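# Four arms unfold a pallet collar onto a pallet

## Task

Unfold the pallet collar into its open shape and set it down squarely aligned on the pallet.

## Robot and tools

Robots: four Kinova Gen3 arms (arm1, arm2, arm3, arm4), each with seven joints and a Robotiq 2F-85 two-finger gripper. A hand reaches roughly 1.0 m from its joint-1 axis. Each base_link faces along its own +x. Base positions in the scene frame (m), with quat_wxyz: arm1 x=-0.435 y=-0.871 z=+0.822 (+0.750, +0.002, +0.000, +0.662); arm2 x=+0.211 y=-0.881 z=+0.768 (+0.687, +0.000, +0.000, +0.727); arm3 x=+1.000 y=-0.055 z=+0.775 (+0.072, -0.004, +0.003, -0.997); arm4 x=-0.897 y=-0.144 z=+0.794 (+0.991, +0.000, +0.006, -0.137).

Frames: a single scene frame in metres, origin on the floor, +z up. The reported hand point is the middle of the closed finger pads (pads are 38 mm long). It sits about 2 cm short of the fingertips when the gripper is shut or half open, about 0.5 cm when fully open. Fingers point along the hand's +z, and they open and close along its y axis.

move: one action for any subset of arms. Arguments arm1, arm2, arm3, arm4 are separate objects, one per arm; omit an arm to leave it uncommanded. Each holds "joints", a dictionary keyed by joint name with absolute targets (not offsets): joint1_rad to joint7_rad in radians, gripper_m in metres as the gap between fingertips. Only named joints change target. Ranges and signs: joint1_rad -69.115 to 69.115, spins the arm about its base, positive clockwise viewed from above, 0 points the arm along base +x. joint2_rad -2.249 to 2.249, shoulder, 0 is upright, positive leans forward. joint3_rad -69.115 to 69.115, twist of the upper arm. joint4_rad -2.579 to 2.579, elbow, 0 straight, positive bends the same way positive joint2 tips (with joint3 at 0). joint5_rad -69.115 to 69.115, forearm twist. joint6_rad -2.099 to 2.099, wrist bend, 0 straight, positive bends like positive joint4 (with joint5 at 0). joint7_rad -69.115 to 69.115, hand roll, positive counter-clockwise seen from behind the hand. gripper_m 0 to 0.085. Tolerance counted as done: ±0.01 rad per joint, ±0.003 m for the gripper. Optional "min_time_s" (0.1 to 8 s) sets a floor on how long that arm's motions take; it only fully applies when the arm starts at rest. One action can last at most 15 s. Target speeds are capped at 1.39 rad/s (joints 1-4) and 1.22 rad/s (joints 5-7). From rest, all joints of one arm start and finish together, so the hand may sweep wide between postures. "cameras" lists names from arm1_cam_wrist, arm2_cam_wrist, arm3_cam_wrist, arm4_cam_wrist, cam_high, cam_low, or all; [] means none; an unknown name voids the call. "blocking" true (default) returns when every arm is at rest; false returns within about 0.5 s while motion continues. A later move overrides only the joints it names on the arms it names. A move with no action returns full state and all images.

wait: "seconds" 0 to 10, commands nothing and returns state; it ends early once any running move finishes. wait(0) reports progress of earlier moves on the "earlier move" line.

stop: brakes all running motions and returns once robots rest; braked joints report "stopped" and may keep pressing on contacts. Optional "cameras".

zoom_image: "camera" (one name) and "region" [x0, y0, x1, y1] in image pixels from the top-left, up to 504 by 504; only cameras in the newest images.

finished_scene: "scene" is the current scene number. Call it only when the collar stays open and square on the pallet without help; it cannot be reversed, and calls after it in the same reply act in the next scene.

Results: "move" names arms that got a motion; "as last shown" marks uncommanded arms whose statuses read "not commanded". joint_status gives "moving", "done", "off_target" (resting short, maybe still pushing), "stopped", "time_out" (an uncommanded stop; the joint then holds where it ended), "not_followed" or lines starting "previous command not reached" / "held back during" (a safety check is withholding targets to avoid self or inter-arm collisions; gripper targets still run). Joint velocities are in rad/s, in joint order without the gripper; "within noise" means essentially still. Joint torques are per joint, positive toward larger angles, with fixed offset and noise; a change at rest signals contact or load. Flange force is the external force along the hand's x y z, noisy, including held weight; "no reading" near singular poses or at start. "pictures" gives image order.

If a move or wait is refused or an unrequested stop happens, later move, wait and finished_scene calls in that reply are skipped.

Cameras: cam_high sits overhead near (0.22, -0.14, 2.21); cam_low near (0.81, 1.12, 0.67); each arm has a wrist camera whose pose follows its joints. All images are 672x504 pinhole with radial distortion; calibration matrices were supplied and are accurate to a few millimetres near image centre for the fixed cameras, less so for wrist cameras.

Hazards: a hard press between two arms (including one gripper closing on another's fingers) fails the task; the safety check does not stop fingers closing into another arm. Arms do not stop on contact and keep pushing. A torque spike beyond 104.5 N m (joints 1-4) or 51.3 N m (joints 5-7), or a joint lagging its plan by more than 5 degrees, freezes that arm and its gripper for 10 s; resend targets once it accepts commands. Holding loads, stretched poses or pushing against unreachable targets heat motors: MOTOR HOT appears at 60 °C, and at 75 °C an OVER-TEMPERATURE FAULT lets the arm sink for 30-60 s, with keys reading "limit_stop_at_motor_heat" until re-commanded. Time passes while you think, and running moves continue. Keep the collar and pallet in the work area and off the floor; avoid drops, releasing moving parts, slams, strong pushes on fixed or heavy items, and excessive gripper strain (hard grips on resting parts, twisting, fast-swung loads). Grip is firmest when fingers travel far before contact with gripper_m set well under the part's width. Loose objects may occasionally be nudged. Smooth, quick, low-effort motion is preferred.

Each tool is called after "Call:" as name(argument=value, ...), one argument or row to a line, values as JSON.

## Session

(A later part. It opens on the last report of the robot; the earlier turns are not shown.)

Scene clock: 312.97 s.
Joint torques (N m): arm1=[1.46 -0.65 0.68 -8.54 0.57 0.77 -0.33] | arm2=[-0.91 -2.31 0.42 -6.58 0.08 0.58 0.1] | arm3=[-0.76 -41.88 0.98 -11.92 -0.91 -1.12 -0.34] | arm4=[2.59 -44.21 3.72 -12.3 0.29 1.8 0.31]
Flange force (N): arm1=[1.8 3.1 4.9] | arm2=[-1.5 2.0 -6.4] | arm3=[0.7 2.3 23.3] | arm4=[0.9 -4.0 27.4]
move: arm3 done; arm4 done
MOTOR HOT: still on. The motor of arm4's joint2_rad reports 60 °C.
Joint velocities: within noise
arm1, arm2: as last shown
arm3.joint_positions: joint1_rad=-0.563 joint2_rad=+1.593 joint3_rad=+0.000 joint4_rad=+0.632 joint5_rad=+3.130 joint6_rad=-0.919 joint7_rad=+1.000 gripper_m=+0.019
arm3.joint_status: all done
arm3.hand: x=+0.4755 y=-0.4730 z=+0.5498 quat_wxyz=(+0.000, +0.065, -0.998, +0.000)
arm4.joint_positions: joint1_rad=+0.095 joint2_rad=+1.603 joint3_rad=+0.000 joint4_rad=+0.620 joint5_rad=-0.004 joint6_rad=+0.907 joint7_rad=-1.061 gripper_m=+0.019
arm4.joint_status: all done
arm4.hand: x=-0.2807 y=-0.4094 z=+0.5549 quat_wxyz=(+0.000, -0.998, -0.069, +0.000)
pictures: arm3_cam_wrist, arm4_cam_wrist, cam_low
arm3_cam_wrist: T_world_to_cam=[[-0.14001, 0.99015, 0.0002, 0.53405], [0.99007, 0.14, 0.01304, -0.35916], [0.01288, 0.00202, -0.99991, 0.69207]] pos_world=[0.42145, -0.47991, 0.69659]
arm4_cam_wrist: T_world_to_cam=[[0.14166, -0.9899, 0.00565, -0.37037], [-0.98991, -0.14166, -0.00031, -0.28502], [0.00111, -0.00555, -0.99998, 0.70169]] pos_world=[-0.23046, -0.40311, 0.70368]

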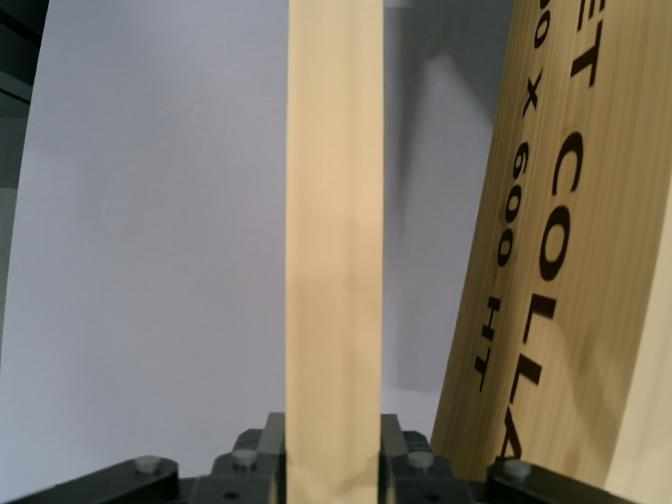

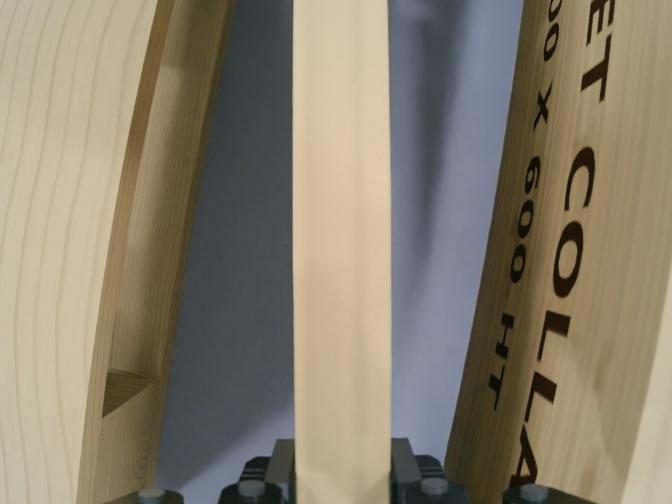

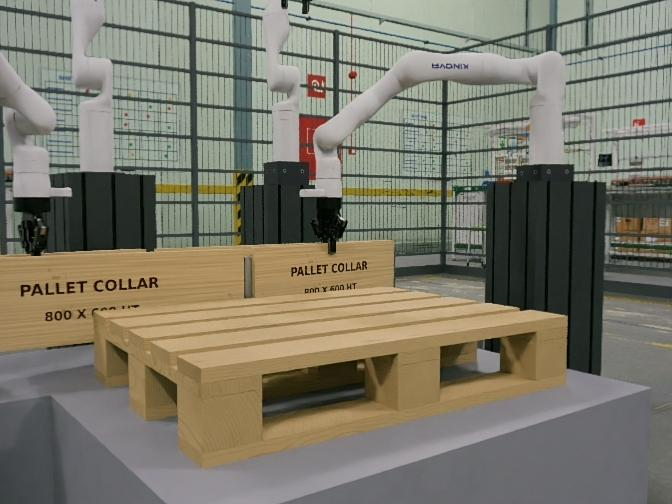

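Call:
move(
  arm3={"joints": {"joint1_rad": -0.5623, "joint2_rad": 1.4795, "joint4_rad": 0.7360, "joint5_rad": 3.1297, "joint6_rad": -0.9290, "joint7_rad": 1.0007, "gripper_m": 0.0}, "min_time_s": 1.5},
  arm4={"joints": {"joint1_rad": 0.0949, "joint2_rad": 1.4861, "joint4_rad": 0.7334, "joint5_rad": -0.0035, "joint6_rad": 0.9104, "joint7_rad": -1.0611, "gripper_m": 0.0}, "min_time_s": 1.5},
)

Call:
move(
  arm3={"joints": {"joint1_rad": -0.5615, "joint2_rad": 1.3795, "joint4_rad": 0.8031, "joint5_rad": 3.1299, "joint6_rad": -0.9619, "joint7_rad": 1.0010}, "min_time_s": 1.4},
  arm4={"joints": {"joint1_rad": 0.0951, "joint2_rad": 1.3834, "joint4_rad": 0.8079, "joint5_rad": -0.0035, "joint6_rad": 0.9387, "joint7_rad": -1.0610}, "min_time_s": 1.4},
)

Call:
move(
  arm3={"joints": {"joint1_rad": -0.5608, "joint2_rad": 1.2906, "joint4_rad": 0.8409, "joint5_rad": 3.1303, "joint6_rad": -1.0131, "joint7_rad": 1.0009}, "min_time_s": 1.4},
  arm4={"joints": {"joint1_rad": 0.0954, "joint2_rad": 1.2913, "joint4_rad": 0.8524, "joint5_rad": -0.0034, "joint6_rad": 0.9862, "joint7_rad": -1.0610}, "min_time_s": 1.4},
  cameras=["cam_low", "cam_high"],
)

Call:
move(
  arm3={"joints": {"joint1_rad": -0.4570, "joint2_rad": 1.2179, "joint4_rad": 1.0281, "joint5_rad": 3.1298, "joint6_rad": -0.8995, "joint7_rad": 1.3410}, "min_time_s": 2.2},
  arm4={"joints": {"joint1_rad": 0.0029, "joint2_rad": 1.1926, "joint4_rad": 1.1099, "joint5_rad": -0.0023, "joint6_rad": 0.8272, "joint7_rad": -0.9188}, "min_time_s": 2.2},
  cameras=["cam_low", "cam_high", "arm3_cam_wrist", "arm4_cam_wrist"],
)

Scene clock: 341.97 s.
Joint torques (N m): arm1=[1.44 -0.64 0.66 -8.53 0.57 0.74 -0.36] | arm2=[-1.15 -2.24 0.38 -6.68 0.07 0.57 0.08] | arm3=[-0.04 -42.63 1.58 -12.71 -0.51 -0.71 -0.3] | arm4=[2.17 -44.99 3.53 -13.05 0.15 1.29 0.31]
Flange force (N): arm1=[1.9 3.0 4.7] | arm2=[-1.3 1.8 -5.9] | arm3=[-0.8 1.9 23.7] | arm4=[0.2 -3.7 27.8]
move: arm3 off_target; arm4 off_target
MOTOR HOT: still on. The motor of arm4's joint2_rad reports 66 °C.
Joint velocities: within noise
arm1, arm2: as last shown
arm3.joint_positions: joint1_rad=-0.562 joint2_rad=+1.480 joint3_rad=+0.000 joint4_rad=+0.736 joint5_rad=+3.130 joint6_rad=-0.929 joint7_rad=+1.001 gripper_m=+0.019
arm3.joint_status: gripper_m off_target (ended at +0.019, target +0.000); the others done
arm3.hand: x=+0.4755 y=-0.4730 z=+0.6000 quat_wxyz=(+0.000, +0.065, -0.998, +0.000)
arm4.joint_positions: joint1_rad=+0.095 joint2_rad=+1.486 joint3_rad=+0.000 joint4_rad=+0.733 joint5_rad=-0.004 joint6_rad=+0.910 joint7_rad=-1.061 gripper_m=+0.019
arm4.joint_status: gripper_m off_target (ended at +0.019, target +0.000); the others done
arm4.hand: x=-0.2807 y=-0.4094 z=+0.6049 quat_wxyz=(+0.000, -0.998, -0.069, +0.000)
pictures: none

Scene clock: 343.67 s.
Joint torques (N m): arm1=[1.42 -0.64 0.66 -8.57 0.57 0.7 -0.34] | arm2=[-0.98 -2.25 0.43 -6.64 0.07 0.58 0.08] | arm3=[0.44 -42.94 1.95 -13.45 -0.3 -0.48 -0.28] | arm4=[1.98 -45.27 3.35 -13.82 0.08 1.07 0.28]
Flange force (N): arm1=[1.9 3.1 4.8] | arm2=[-1.3 1.9 -6.1] | arm3=[-1.8 1.6 24.0] | arm4=[-1.0 -4.1 28.0]
move: arm3 done; arm4 done
MOTOR HOT: still on. The motor of arm4's joint2_rad reports 66 °C.
Joint velocities: within noise
arm1.joint_positions: joint1_rad=+0.123 joint2_rad=-0.301 joint3_rad=-0.054 joint4_rad=+1.535 joint5_rad=-0.014 joint6_rad=+2.018 joint7_rad=+1.958 gripper_m=+0.085
arm1.joint_status: not commanded
arm1.hand: x=-0.3895 y=-0.7413 z=+1.3037 quat_wxyz=(+0.047, +0.772, -0.633, +0.026)
arm2: as last shown
arm3.joint_positions: joint1_rad=-0.561 joint2_rad=+1.380 joint3_rad=+0.000 joint4_rad=+0.803 joint5_rad=+3.130 joint6_rad=-0.962 joint7_rad=+1.001 gripper_m=+0.019
arm3.joint_status: all done
arm3.hand: x=+0.4755 y=-0.4730 z=+0.6500 quat_wxyz=(+0.000, +0.065, -0.998, +0.000)
arm4.joint_positions: joint1_rad=+0.095 joint2_rad=+1.383 joint3_rad=+0.000 joint4_rad=+0.808 joint5_rad=-0.003 joint6_rad=+0.939 joint7_rad=-1.061 gripper_m=+0.019
arm4.joint_status: all done
arm4.hand: x=-0.2807 y=-0.4094 z=+0.6548 quat_wxyz=(+0.000, -0.998, -0.069, +0.000)
pictures: none

Scene clock: 345.37 s.
Joint torques (N m): arm1=[1.45 -0.65 0.65 -8.5 0.54 0.71 -0.35] | arm2=[-0.99 -2.28 0.43 -6.66 0.12 0.54 0.08] | arm3=[0.48 -42.81 1.98 -14.01 -0.26 -0.41 -0.26] | arm4=[1.93 -45.43 3.28 -14.5 0.03 0.93 0.29]
Flange force (N): arm1=[1.9 2.9 4.5] | arm2=[-1.3 2.0 -6.1] | arm3=[-2.0 1.7 24.1] | arm4=[-0.8 -3.9 28.5]
move: arm3 done; arm4 done
MOTOR HOT: still on. The motor of arm4's joint2_rad reports 67 °C.
Joint velocities: within noise
arm1, arm2: as last shown
arm3.joint_positions: joint1_rad=-0.561 joint2_rad=+1.291 joint3_rad=+0.000 joint4_rad=+0.841 joint5_rad=+3.130 joint6_rad=-1.013 joint7_rad=+1.001 gripper_m=+0.019
arm3.joint_status: all done
arm3.hand: x=+0.4755 y=-0.4730 z=+0.6997 quat_wxyz=(+0.000, +0.065, -0.998, +0.000)
arm4.joint_positions: joint1_rad=+0.095 joint2_rad=+1.291 joint3_rad=+0.000 joint4_rad=+0.852 joint5_rad=-0.003 joint6_rad=+0.986 joint7_rad=-1.061 gripper_m=+0.019
arm4.joint_status: all done
arm4.hand: x=-0.2806 y=-0.4094 z=+0.7049 quat_wxyz=(+0.000, -0.998, -0.069, +0.000)
pictures: cam_high, cam_low

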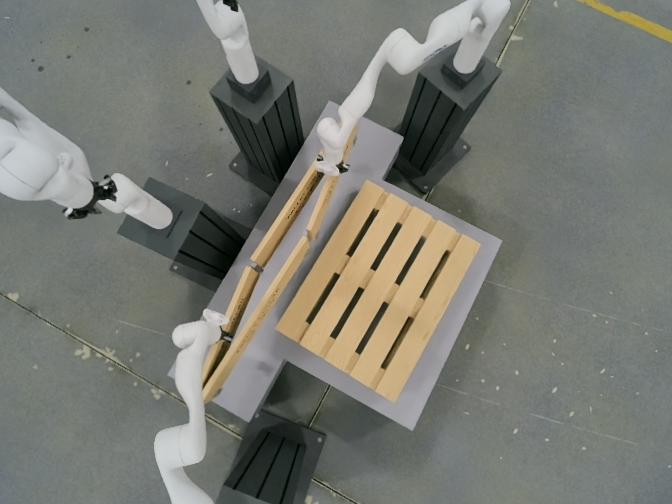

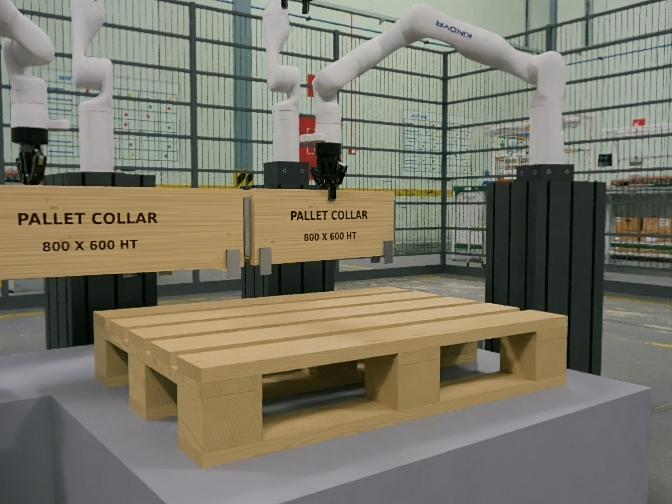

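Scene clock: 347.90 s.
Joint torques (N m): arm1=[1.45 -0.64 0.68 -8.55 0.56 0.72 -0.36] | arm2=[-1 -2.2 0.36 -6.62 0.1 0.62 0.07] | arm3=[-1.58 -39.6 -0.12 -10.74 -1.38 -1.65 -0.33] | arm4=[2.65 -40.53 3.63 -9.83 0.14 2.74 0.34]
Flange force (N): arm1=[1.9 3.1 4.8] | arm2=[-1.3 1.7 -6.0] | arm3=[3.7 3.1 24.2] | arm4=[5.1 -1.5 28.5]
move: arm3 done; arm4 done
MOTOR HOT: still on. The motor of arm4's joint2_rad reports 67 °C.
Joint velocities: within noise
arm1: as last shown
arm2.joint_positions: joint1_rad=+0.278 joint2_rad=-0.305 joint3_rad=+0.000 joint4_rad=+1.563 joint5_rad=+0.000 joint6_rad=+2.064 joint7_rad=+1.479 gripper_m=+0.040
arm2.joint_status: not commanded
arm2.hand: x=+0.2615 y=-0.7723 z=+1.2446 quat_wxyz=(+0.068, +0.586, -0.806, +0.059)
arm3.joint_positions: joint1_rad=-0.457 joint2_rad=+1.218 joint3_rad=+0.000 joint4_rad=+1.028 joint5_rad=+3.130 joint6_rad=-0.900 joint7_rad=+1.341 gripper_m=+0.019
arm3.joint_status: all done
arm3.hand: x=+0.4602 y=-0.3991 z=+0.7000 quat_wxyz=(+0.000, +0.181, -0.983, +0.000)
arm4.joint_positions: joint1_rad=+0.003 joint2_rad=+1.193 joint3_rad=+0.000 joint4_rad=+1.110 joint5_rad=-0.002 joint6_rad=+0.827 joint7_rad=-0.919 gripper_m=+0.019
arm4.joint_status: all done
arm4.hand: x=-0.3007 y=-0.3396 z=+0.7050 quat_wxyz=(+0.000, -0.983, -0.185, +0.000)
pictures: arm3_cam_wrist, arm4_cam_wrist, cam_high, cam_low
arm3_cam_wrist: T_world_to_cam=[[-0.36669, 0.93034, 0.00017, 0.53916], [0.93026, 0.36666, 0.01314, -0.23844], [0.01217, 0.00498, -0.99991, 0.84382]] pos_world=[0.40925, -0.41837, 0.84679]
arm4_cam_wrist: T_world_to_cam=[[0.36828, -0.9297, 0.00537, -0.21045], [-0.92971, -0.36829, -0.00047, -0.35363], [0.00242, -0.00482, -0.99999, 0.85283]] pos_world=[-0.25333, -0.32178, 0.85378]

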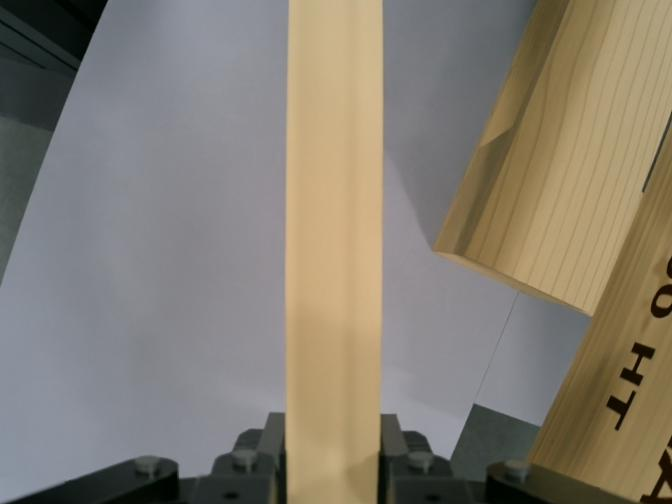

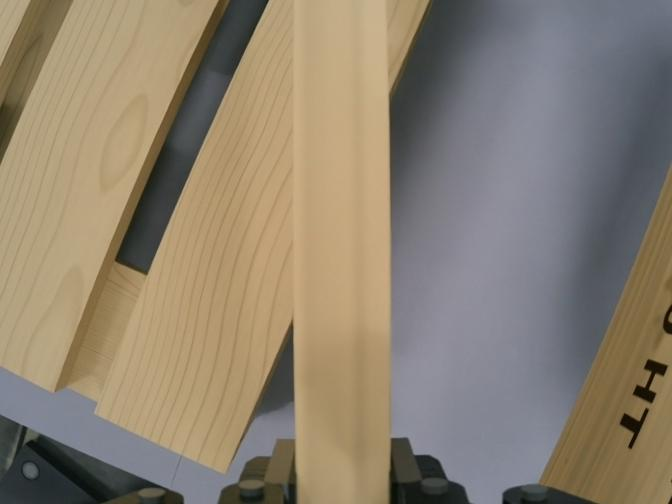

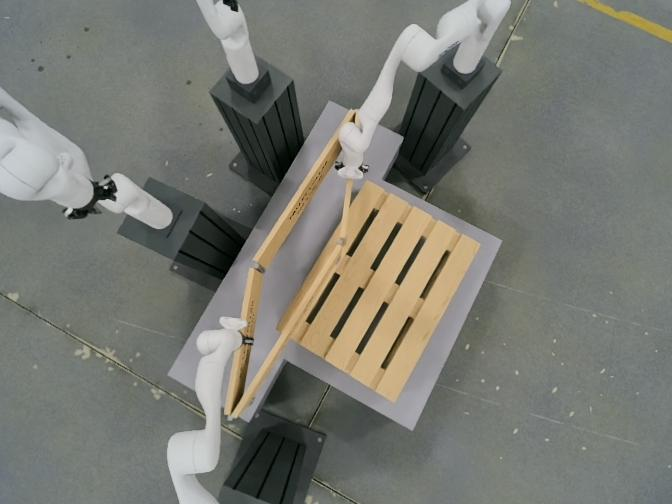

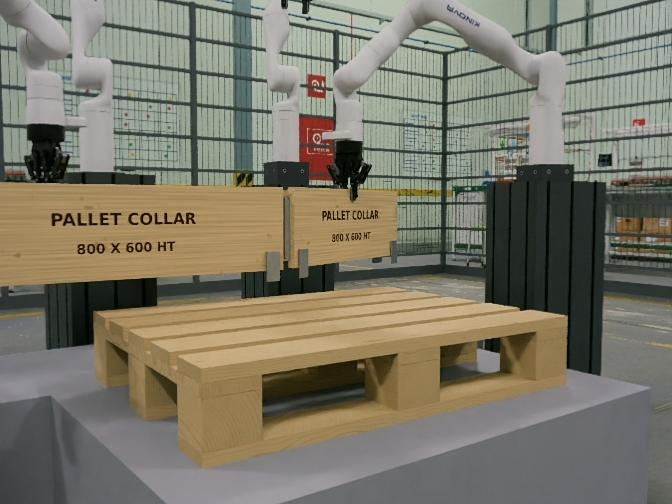

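Call:
move(
  arm3={"joints": {"joint1_rad": -0.3428, "joint2_rad": 1.1729, "joint4_rad": 1.1495, "joint5_rad": 3.1297, "joint6_rad": -0.8241, "joint7_rad": 1.6909}, "min_time_s": 2.0},
  arm4={"joints": {"joint1_rad": -0.1010, "joint2_rad": 1.1259, "joint4_rad": 1.2946, "joint5_rad": -0.0007, "joint6_rad": 0.7091, "joint7_rad": -0.7888}, "min_time_s": 2.0},
)

Call:
move(
  arm3={"joints": {"joint1_rad": -0.2201, "joint2_rad": 1.1487, "joint4_rad": 1.2177, "joint5_rad": 3.1302, "joint6_rad": -0.7812, "joint7_rad": 2.0486}, "min_time_s": 2.0},
  arm4={"joints": {"joint1_rad": -0.2164, "joint2_rad": 1.0803, "joint4_rad": 1.4290, "joint5_rad": 0.0016, "joint6_rad": 0.6203, "joint7_rad": -0.6711}, "min_time_s": 2.0},
)

Call:
move(
  arm3={"joints": {"joint1_rad": -0.0923, "joint2_rad": 1.1429, "joint4_rad": 1.2359, "joint5_rad": 3.1312, "joint6_rad": -0.7696, "joint7_rad": 2.4107}, "min_time_s": 2.0},
  arm4={"joints": {"joint1_rad": -0.3417, "joint2_rad": 1.0511, "joint4_rad": 1.5207, "joint5_rad": 0.0045, "joint6_rad": 0.5581, "joint7_rad": -0.5641}, "min_time_s": 2.0},
)

Call:
move(
  arm3={"joints": {"joint1_rad": 0.0363, "joint2_rad": 1.1553, "joint4_rad": 1.2044, "joint5_rad": 3.1328, "joint6_rad": -0.7896, "joint7_rad": 2.7729}, "min_time_s": 2.0},
  arm4={"joints": {"joint1_rad": -0.4741, "joint2_rad": 1.0356, "joint4_rad": 1.5724, "joint5_rad": 0.0079, "joint6_rad": 0.5223, "joint7_rad": -0.4646}, "min_time_s": 2.0},
)

Call:
move(
  arm3={"joints": {"joint1_rad": 0.1612, "joint2_rad": 1.1876, "joint4_rad": 1.1194, "joint5_rad": 3.1346, "joint6_rad": -0.8431, "joint7_rad": 3.1310}, "min_time_s": 2.0},
  arm4={"joints": {"joint1_rad": -0.6092, "joint2_rad": 1.0325, "joint4_rad": 1.5844, "joint5_rad": 0.0110, "joint6_rad": 0.5139, "joint7_rad": -0.3677}, "min_time_s": 2.0},
  cameras=["cam_low", "cam_high", "arm3_cam_wrist", "arm4_cam_wrist"],
)

Scene clock: 354.03 s.
Joint torques (N m): arm1=[1.44 -0.67 0.64 -8.57 0.57 0.71 -0.34] | arm2=[-0.9 -2.23 0.42 -6.59 0.16 0.6 0.08] | arm3=[-0.87 -38.31 0.32 -9.92 -1.17 -1.56 -0.33] | arm4=[2.05 -38.59 3.12 -8.71 0.01 2.45 0.38]
Flange force (N): arm1=[1.9 3.0 4.8] | arm2=[-1.3 2.0 -6.2] | arm3=[2.6 3.1 24.1] | arm4=[4.3 -0.9 28.7]
move: arm3 done; arm4 done
MOTOR HOT: still on. The motor of arm4's joint2_rad reports 68 °C.
Joint velocities: within noise
arm1, arm2: as last shown
arm3.joint_positions: joint1_rad=-0.343 joint2_rad=+1.173 joint3_rad=+0.000 joint4_rad=+1.150 joint5_rad=+3.130 joint6_rad=-0.824 joint7_rad=+1.691 gripper_m=+0.019
arm3.joint_status: all done
arm3.hand: x=+0.4447 y=-0.3246 z=+0.7000 quat_wxyz=(+0.000, +0.295, -0.955, +0.000)
arm4.joint_positions: joint1_rad=-0.101 joint2_rad=+1.126 joint3_rad=+0.000 joint4_rad=+1.295 joint5_rad=-0.001 joint6_rad=+0.709 joint7_rad=-0.789 gripper_m=+0.019
arm4.joint_status: all done
arm4.hand: x=-0.3207 y=-0.2704 z=+0.7049 quat_wxyz=(+0.000, -0.954, -0.299, +0.000)
pictures: none

Scene clock: 356.37 s.
Joint torques (N m): arm1=[1.47 -0.68 0.58 -8.55 0.56 0.75 -0.34] | arm2=[-0.92 -2.24 0.32 -6.73 0.12 0.61 0.07] | arm3=[-0.47 -37.35 0.59 -9.12 -1.09 -1.68 -0.37] | arm4=[1.62 -36.65 2.7 -7.28 -0.12 2.44 0.39]
Flange force (N): arm1=[1.9 2.8 4.8] | arm2=[-1.3 1.7 -5.6] | arm3=[2.3 3.7 24.1] | arm4=[4.3 0.4 28.7]
move: arm3 done; arm4 done
MOTOR HOT: still on. The motor of arm4's joint2_rad reports 68 °C.
Joint velocities: within noise
arm1, arm2: as last shown
arm3.joint_positions: joint1_rad=-0.220 joint2_rad=+1.149 joint3_rad=+0.000 joint4_rad=+1.218 joint5_rad=+3.130 joint6_rad=-0.781 joint7_rad=+2.049 gripper_m=+0.019
arm3.joint_status: all done
arm3.hand: x=+0.4289 y=-0.2495 z=+0.7000 quat_wxyz=(+0.000, +0.405, -0.914, +0.000)
arm4.joint_positions: joint1_rad=-0.216 joint2_rad=+1.080 joint3_rad=+0.000 joint4_rad=+1.429 joint5_rad=+0.002 joint6_rad=+0.620 joint7_rad=-0.671 gripper_m=+0.019
arm4.joint_status: all done
arm4.hand: x=-0.3403 y=-0.2017 z=+0.7050 quat_wxyz=(+0.000, -0.913, -0.409, +0.000)
pictures: none

Scene clock: 358.70 s.
Joint torques (N m): arm1=[1.4 -0.69 0.66 -8.57 0.55 0.73 -0.36] | arm2=[-0.96 -2.31 0.4 -6.64 0.11 0.55 0.08] | arm3=[-0.05 -37.14 0.9 -8.93 -0.97 -1.76 -0.36] | arm4=[1.23 -35.33 2.22 -6.44 -0.16 2.35 0.39]
Flange force (N): arm1=[1.9 2.9 4.8] | arm2=[-1.4 1.9 -6.2] | arm3=[1.4 3.7 24.3] | arm4=[3.8 1.0 28.6]
move: arm3 done; arm4 done
MOTOR HOT: still on. The motor of arm4's joint2_rad reports 68 °C.
Joint velocities: within noise
arm1, arm2: as last shown
arm3.joint_positions: joint1_rad=-0.092 joint2_rad=+1.143 joint3_rad=+0.000 joint4_rad=+1.236 joint5_rad=+3.131 joint6_rad=-0.770 joint7_rad=+2.411 gripper_m=+0.019
arm3.joint_status: all done
arm3.hand: x=+0.4127 y=-0.1740 z=+0.7001 quat_wxyz=(+0.000, +0.510, -0.860, +0.000)
arm4.joint_positions: joint1_rad=-0.342 joint2_rad=+1.051 joint3_rad=+0.000 joint4_rad=+1.521 joint5_rad=+0.005 joint6_rad=+0.558 joint7_rad=-0.564 gripper_m=+0.019
arm4.joint_status: all done
arm4.hand: x=-0.3596 y=-0.1334 z=+0.7050 quat_wxyz=(+0.000, -0.858, -0.513, +0.000)
pictures: none

Scene clock: 361.03 s.
Joint torques (N m): arm1=[1.43 -0.65 0.66 -8.5 0.57 0.74 -0.35] | arm2=[-1 -2.19 0.4 -6.64 0.09 0.61 0.09] | arm3=[0.34 -37.2 1.1 -8.95 -1 -1.98 -0.44] | arm4=[0.75 -34.76 1.82 -6.04 -0.19 2.22 0.51]
Flange force (N): arm1=[1.8 3.0 4.6] | arm2=[-1.2 1.9 -5.9] | arm3=[0.5 3.6 24.1] | arm4=[3.1 1.6 28.8]
move: arm3 done; arm4 done
MOTOR HOT: still on. The motor of arm4's joint2_rad reports 69 °C.
Joint velocities: within noise
arm1, arm2: as last shown
arm3.joint_positions: joint1_rad=+0.036 joint2_rad=+1.155 joint3_rad=+0.000 joint4_rad=+1.204 joint5_rad=+3.133 joint6_rad=-0.790 joint7_rad=+2.773 gripper_m=+0.019
arm3.joint_status: all done
arm3.hand: x=+0.3961 y=-0.0982 z=+0.7001 quat_wxyz=(+0.000, +0.607, -0.795, +0.000)
arm4.joint_positions: joint1_rad=-0.474 joint2_rad=+1.036 joint3_rad=+0.000 joint4_rad=+1.572 joint5_rad=+0.008 joint6_rad=+0.522 joint7_rad=-0.465 gripper_m=+0.019
arm4.joint_status: all done
arm4.hand: x=-0.3784 y=-0.0654 z=+0.7050 quat_wxyz=(+0.000, -0.792, -0.610, +0.000)
pictures: none

Scene clock: 363.37 s.
Joint torques (N m): arm1=[1.45 -0.66 0.65 -8.52 0.55 0.74 -0.34] | arm2=[-0.9 -2.27 0.4 -6.65 0.1 0.56 0.05] | arm3=[0.68 -38.11 1.39 -9.52 -0.95 -2.14 -0.43] | arm4=[0.41 -34.53 1.5 -6.02 -0.27 2.16 0.53]
Flange force (N): arm1=[1.8 3.0 4.7] | arm2=[-1.3 1.8 -6.1] | arm3=[-0.2 3.3 24.3] | arm4=[2.4 1.8 28.6]
move: arm3 done; arm4 done
MOTOR HOT: still on. The motor of arm4's joint2_rad reports 69 °C.
Joint velocities: within noise
arm1, arm2: as last shown
arm3.joint_positions: joint1_rad=+0.161 joint2_rad=+1.188 joint3_rad=+0.000 joint4_rad=+1.119 joint5_rad=+3.135 joint6_rad=-0.843 joint7_rad=+3.131 gripper_m=+0.019
arm3.joint_status: all done
arm3.hand: x=+0.3789 y=-0.0222 z=+0.7002 quat_wxyz=(+0.000, +0.696, -0.718, +0.000)
arm4.joint_positions: joint1_rad=-0.609 joint2_rad=+1.032 joint3_rad=+0.000 joint4_rad=+1.584 joint5_rad=+0.011 joint6_rad=+0.514 joint7_rad=-0.368 gripper_m=+0.019
arm4.joint_status: all done
arm4.hand: x=-0.3966 y=+0.0024 z=+0.7051 quat_wxyz=(+0.000, -0.716, -0.699, +0.000)
pictures: arm3_cam_wrist, arm4_cam_wrist, cam_high, cam_low
arm3_cam_wrist: T_world_to_cam=[[-0.99978, 0.02082, -0.00003, 0.37852], [0.02082, 0.99969, 0.01336, 0.05753], [0.0003, 0.01336, -0.99991, 0.84783]] pos_world=[0.37698, -0.07672, 0.84699]
arm4_cam_wrist: T_world_to_cam=[[0.9998, -0.01931, 0.00498, 0.39143], [-0.0193, -0.99981, -0.00131, 0.04637], [0.00501, 0.00121, -0.99999, 0.85588]] pos_world=[-0.39474, 0.05288, 0.85398]

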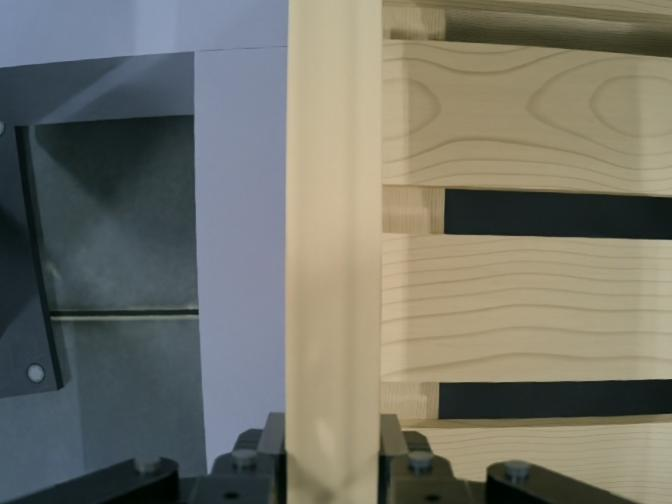

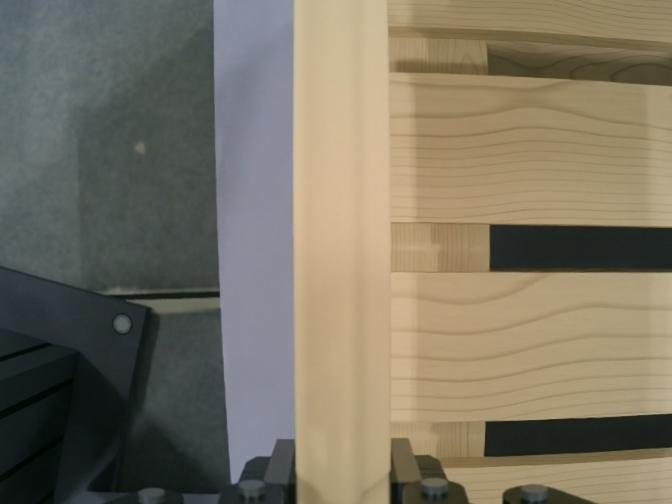

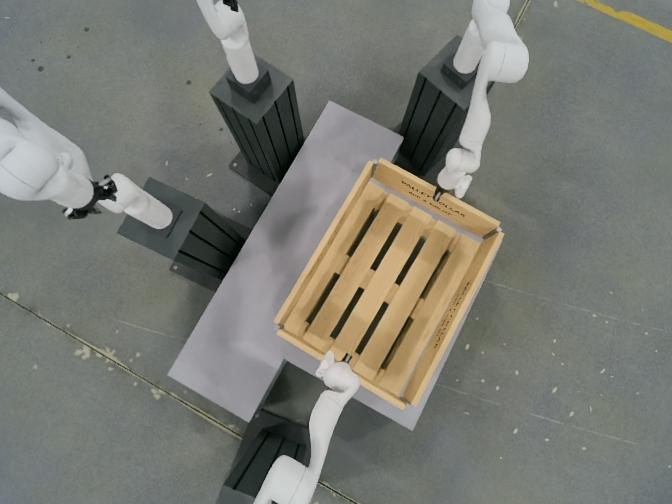

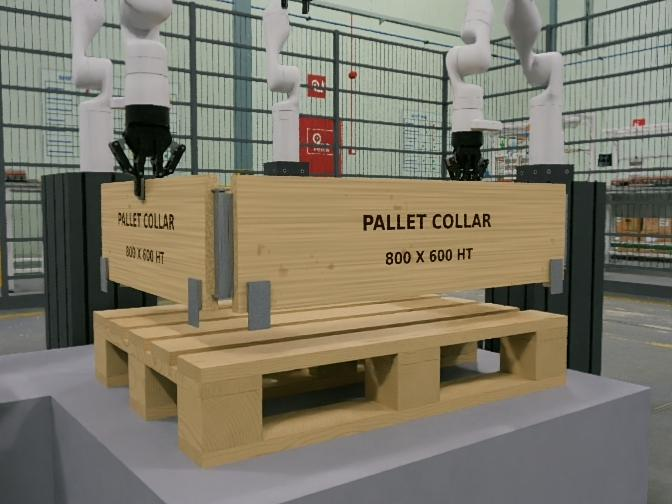

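Call:
move(
  arm1={"joints": {"joint1_rad": -0.0117, "joint2_rad": 1.0118, "joint3_rad": 0, "joint4_rad": 1.824, "joint5_rad": 0, "joint6_rad": 0.3058, "joint7_rad": -1.458}, "min_time_s": 2.0},
  arm2={"joints": {"joint1_rad": 0.2597, "joint2_rad": 0.9048, "joint3_rad": 0, "joint4_rad": 1.776, "joint5_rad": 0, "joint6_rad": 0.4608, "joint7_rad": -1.3677}, "min_time_s": 2.0},
  cameras=["arm1_cam_wrist", "arm2_cam_wrist", "arm3_cam_wrist", "arm4_cam_wrist", "cam_low"],
)

Scene clock: 372.13 s.
Joint torques (N m): arm1=[1.41 -19.33 0.99 -3.48 0.55 0.3 -0.37] | arm2=[-0.88 -20.58 0.93 -2.67 0.11 -0.09 0.06] | arm3=[0.78 -38.15 1.6 -9.58 -0.74 -2.07 -0.4] | arm4=[0.37 -34.63 1.27 -6.14 -0.36 2.12 0.53]
Flange force (N): arm1=[-3.3 -3.7 -0.4] | arm2=[5.1 3.5 1.0] | arm3=[0.0 3.3 24.2] | arm4=[2.2 1.5 28.7]
move: arm1 done; arm2 done
MOTOR HOT: still on. The motor of arm4's joint2_rad reports 68 °C.
Joint velocities: within noise
arm1.joint_positions: joint1_rad=-0.012 joint2_rad=+1.012 joint3_rad=+0.000 joint4_rad=+1.824 joint5_rad=+0.000 joint6_rad=+0.306 joint7_rad=-1.458 gripper_m=+0.085
arm1.joint_status: all done
arm1.hand: x=-0.3594 y=-0.4247 z=+0.7203 quat_wxyz=(+0.002, -0.707, -0.707, +0.000)
arm2.joint_positions: joint1_rad=+0.260 joint2_rad=+0.905 joint3_rad=+0.000 joint4_rad=+1.776 joint5_rad=+0.000 joint6_rad=+0.461 joint7_rad=-1.368 gripper_m=+0.040
arm2.joint_status: all done
arm2.hand: x=+0.3310 y=-0.4247 z=+0.7200 quat_wxyz=(+0.000, -0.707, -0.707, +0.000)
arm3: as last shown
arm4.joint_positions: joint1_rad=-0.609 joint2_rad=+1.033 joint3_rad=+0.000 joint4_rad=+1.584 joint5_rad=+0.011 joint6_rad=+0.514 joint7_rad=-0.368 gripper_m=+0.019
arm4.joint_status: not commanded
arm4.hand: x=-0.3967 y=+0.0024 z=+0.7051 quat_wxyz=(+0.000, -0.716, -0.699, +0.000)
arm1_cam_wrist: T_world_to_cam=[[0.99946, 0.01252, 0.03046, 0.33732], [0.01187, -0.9997, 0.02124, -0.38284], [0.03072, -0.02086, -0.99931, 0.87118]] pos_world=[-0.35935, -0.36877, 0.86844]
arm2_cam_wrist: T_world_to_cam=[[0.99998, 0.00577, -0.0011, -0.32896], [0.00577, -0.99998, 0.00223, -0.37341], [-0.00109, -0.00224, -1, 0.86361]] pos_world=[0.33205, -0.36957, 0.86408]
arm3_cam_wrist: T_world_to_cam=[[-0.99978, 0.02082, -0.00003, 0.37852], [0.02082, 0.99969, 0.01336, 0.05753], [0.0003, 0.01336, -0.99991, 0.84783]] pos_world=[0.37698, -0.07672, 0.84699]
arm4_cam_wrist: T_world_to_cam=[[0.9998, -0.01941, 0.00498, 0.39143], [-0.0194, -0.99981, -0.00131, 0.04633], [0.00501, 0.00121, -0.99999, 0.85578]] pos_world=[-0.39474, 0.05288, 0.85388]

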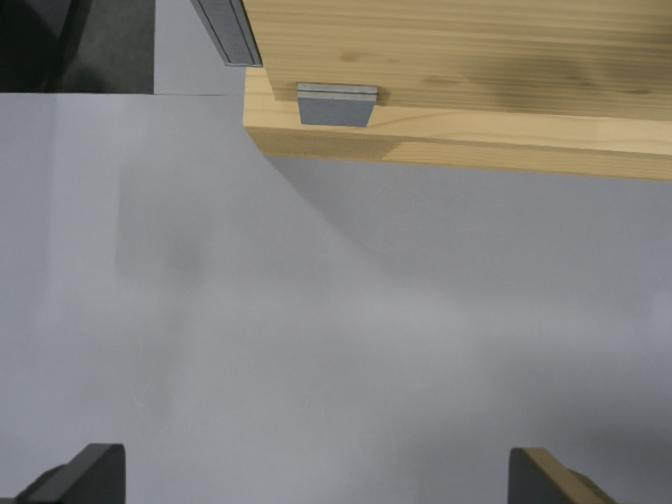

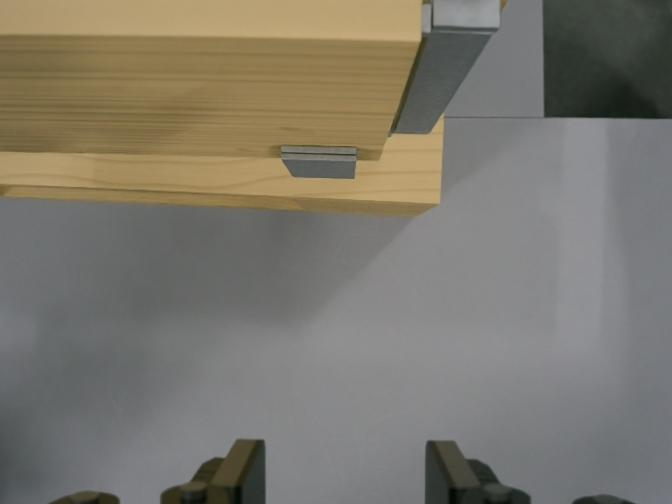

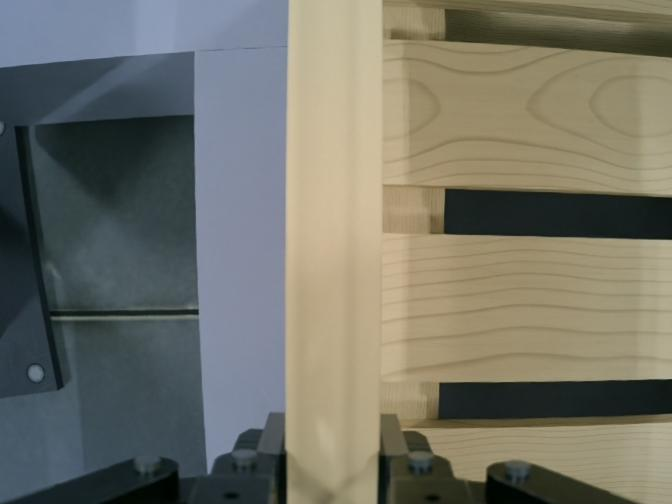

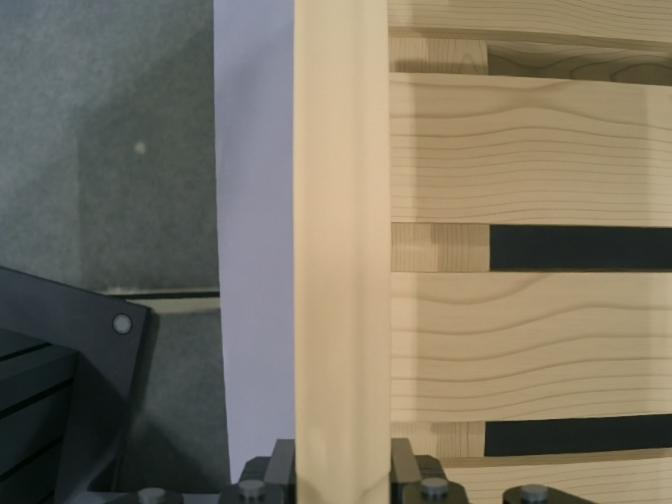

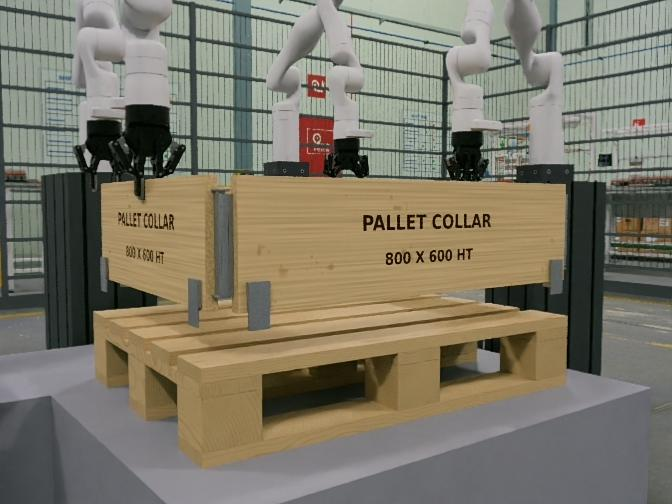

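Call:
zoom_image(
  camera="arm1_cam_wrist",
  region=[200, 40, 452, 200],
)

Call:
zoom_image(
  camera="arm2_cam_wrist",
  region=[260, 90, 512, 250],
)

Call:
zoom_image(
  camera="cam_low",
  region=[80, 240, 332, 400],
)

Call:
zoom_image(
  camera="cam_low",
  region=[430, 240, 630, 380],
)

Scaled by 2.000.

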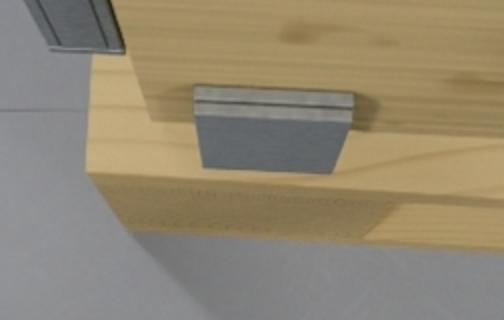

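Scaled by 2.000.

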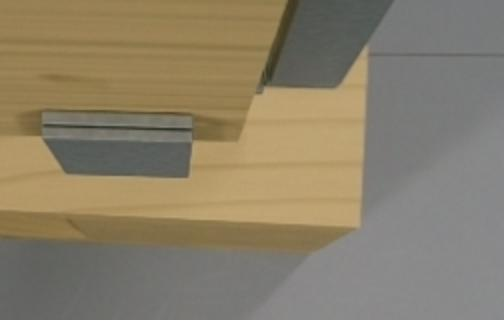

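Scaled by 2.000 from the camera's image (finer frame: 960x720).

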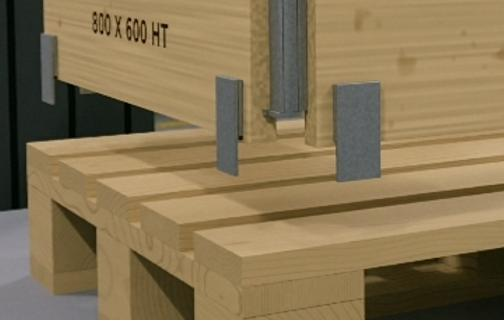

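Scaled by 2.520 from the camera's image (finer frame: 960x720).

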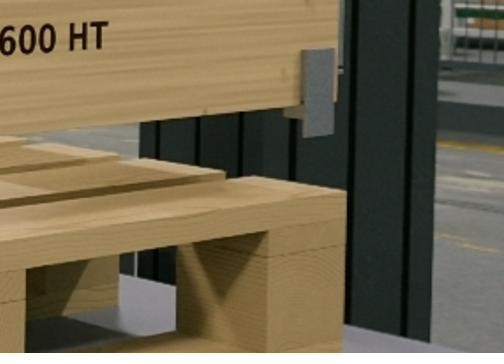

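Call:
move(
  arm3={"joints": {"joint1_rad": 0.1303, "joint2_rad": 1.2283, "joint4_rad": 1.1777, "joint5_rad": 3.1334, "joint6_rad": -0.7440, "joint7_rad": 3.0866}, "min_time_s": 2.0},
  arm4={"joints": {"joint1_rad": -0.5872, "joint2_rad": 1.1252, "joint4_rad": 1.5148, "joint5_rad": 0.0110, "joint6_rad": 0.4908, "joint7_rad": -0.3606}, "min_time_s": 2.0},
  cameras=["arm1_cam_wrist", "arm2_cam_wrist", "arm3_cam_wrist", "arm4_cam_wrist", "cam_low"],
)

Call:
zoom_image(
  camera="arm1_cam_wrist",
  region=[200, 40, 452, 200],
)

Call:
zoom_image(
  camera="arm2_cam_wrist",
  region=[260, 90, 512, 250],
)

Call:
zoom_image(
  camera="cam_low",
  region=[80, 250, 332, 400],
)

Call:
zoom_image(
  camera="cam_low",
  region=[460, 250, 610, 370],
)

Scene clock: 394.50 s.
Joint torques (N m): arm1=[1.43 -19.37 0.99 -3.4 0.54 0.29 -0.35] | arm2=[-0.93 -20.56 0.88 -2.65 0.12 -0.08 0.09] | arm3=[0.55 -36.27 1.22 -6.75 -0.91 -2.97 -0.35] | arm4=[0.08 -34.39 0.9 -4.22 -0.54 3 0.49]
Flange force (N): arm1=[-3.0 -3.7 -0.3] | arm2=[5.1 3.5 1.0] | arm3=[-0.1 6.6 24.4] | arm4=[2.3 4.0 28.6]
move: arm3 done; arm4 done
MOTOR HOT: still on. The motor of arm4's joint2_rad reports 67 °C.
Joint velocities: within noise
arm1, arm2: as last shown
arm1.hand: x=-0.3594 y=-0.4247 z=+0.7202 quat_wxyz=(+0.002, -0.707, -0.707, +0.000)
arm3.joint_positions: joint1_rad=+0.130 joint2_rad=+1.228 joint3_rad=+0.000 joint4_rad=+1.178 joint5_rad=+3.133 joint6_rad=-0.744 joint7_rad=+3.087 gripper_m=+0.019
arm3.joint_status: all done
arm3.hand: x=+0.3938 y=-0.0410 z=+0.6619 quat_wxyz=(+0.000, +0.690, -0.723, +0.000)
arm4.joint_positions: joint1_rad=-0.587 joint2_rad=+1.125 joint3_rad=+0.000 joint4_rad=+1.515 joint5_rad=+0.011 joint6_rad=+0.491 joint7_rad=-0.361 gripper_m=+0.019
arm4.joint_status: all done
arm4.hand: x=-0.3825 y=-0.0048 z=+0.6669 quat_wxyz=(+0.000, -0.721, -0.693, +0.000)
arm1_cam_wrist: T_world_to_cam=[[0.99946, 0.01252, 0.03046, 0.33732], [0.01187, -0.9997, 0.02124, -0.38284], [0.03072, -0.02086, -0.99931, 0.87118]] pos_world=[-0.35935, -0.36877, 0.86844]
arm2_cam_wrist: T_world_to_cam=[[0.99998, 0.00577, -0.0011, -0.32896], [0.00577, -0.99998, 0.00223, -0.37341], [-0.00109, -0.00224, -1, 0.86361]] pos_world=[0.33205, -0.36957, 0.86408]
arm3_cam_wrist: T_world_to_cam=[[-0.99936, 0.03572, -0.00007, 0.39421], [0.03572, 0.99927, 0.01335, 0.07058], [0.00055, 0.01334, -0.99991, 0.80968]] pos_world=[0.39099, -0.09542, 0.80869]
arm4_cam_wrist: T_world_to_cam=[[0.99941, -0.03402, 0.00493, 0.37715], [-0.03401, -0.99942, -0.0013, 0.03379], [0.00497, 0.00113, -0.99999, 0.8176]] pos_world=[-0.37984, 0.04567, 0.81578]

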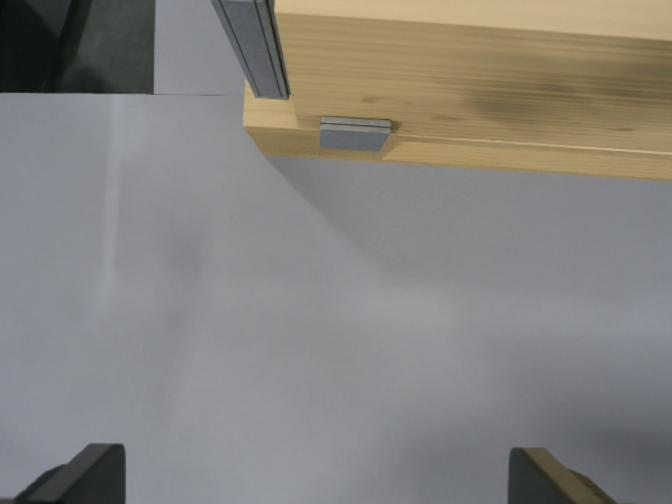

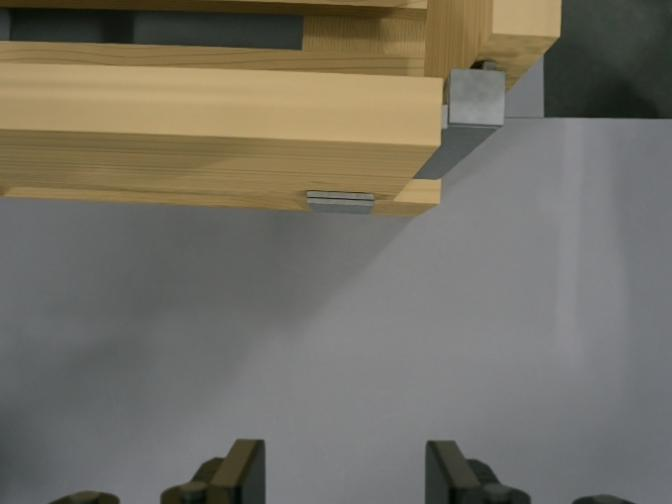

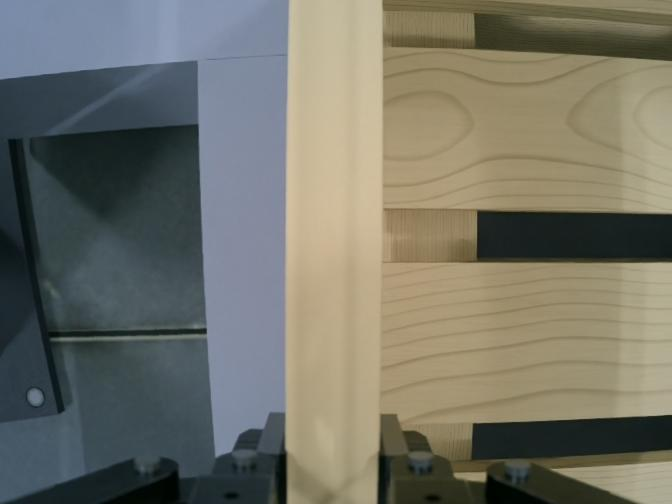

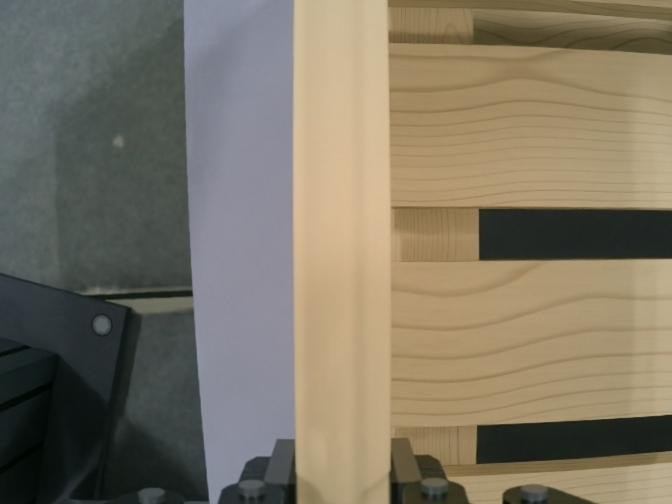

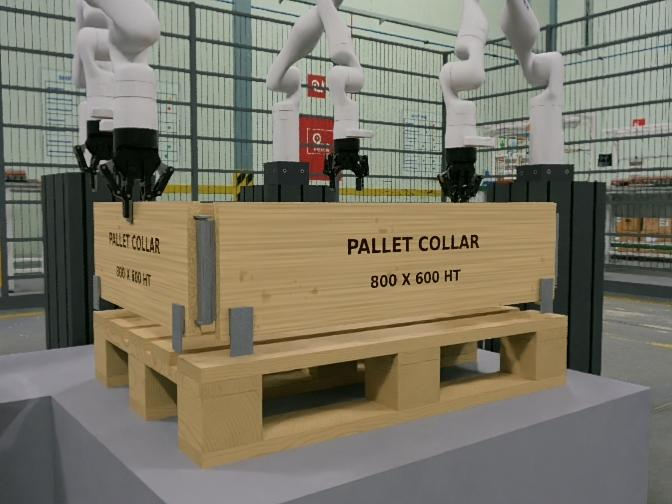

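Scaled by 2.000.

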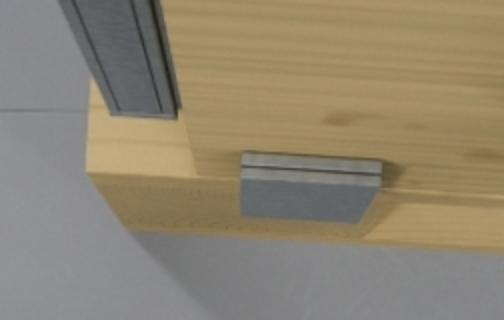

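Scaled by 2.000.

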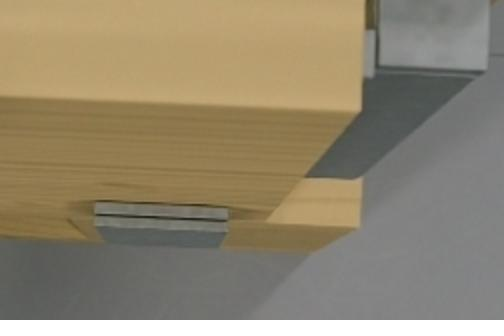

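Scaled by 2.000 from the camera's image (finer frame: 960x720).

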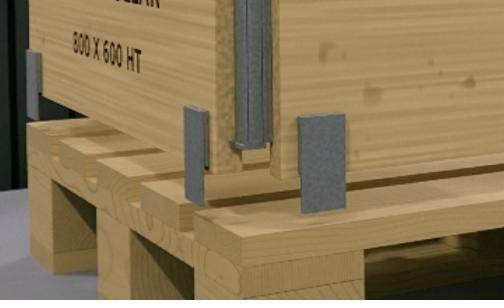

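Scaled by 3.360 from the camera's image (finer frame: 960x720).

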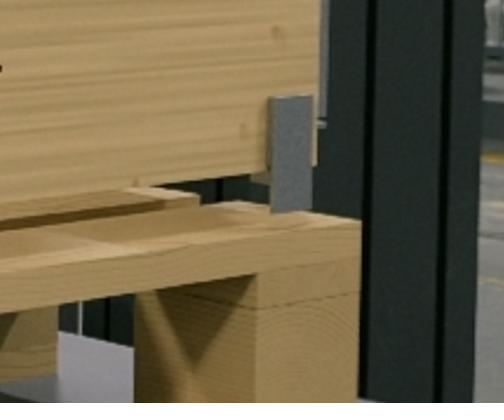

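Call:
zoom_image(
  camera="arm4_cam_wrist",
  region=[380, 150, 672, 300],
)

Call:
zoom_image(
  camera="arm3_cam_wrist",
  region=[375, 150, 672, 300],
)

Scaled by 1.726.

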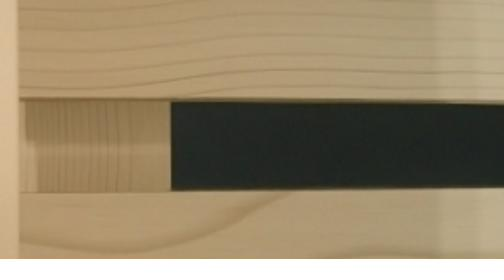

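Scaled by 1.697.

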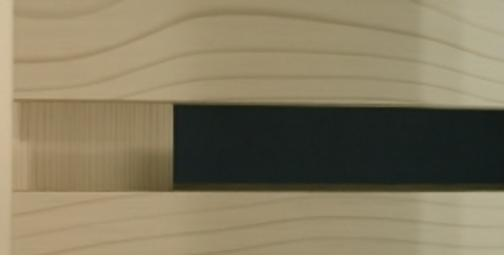

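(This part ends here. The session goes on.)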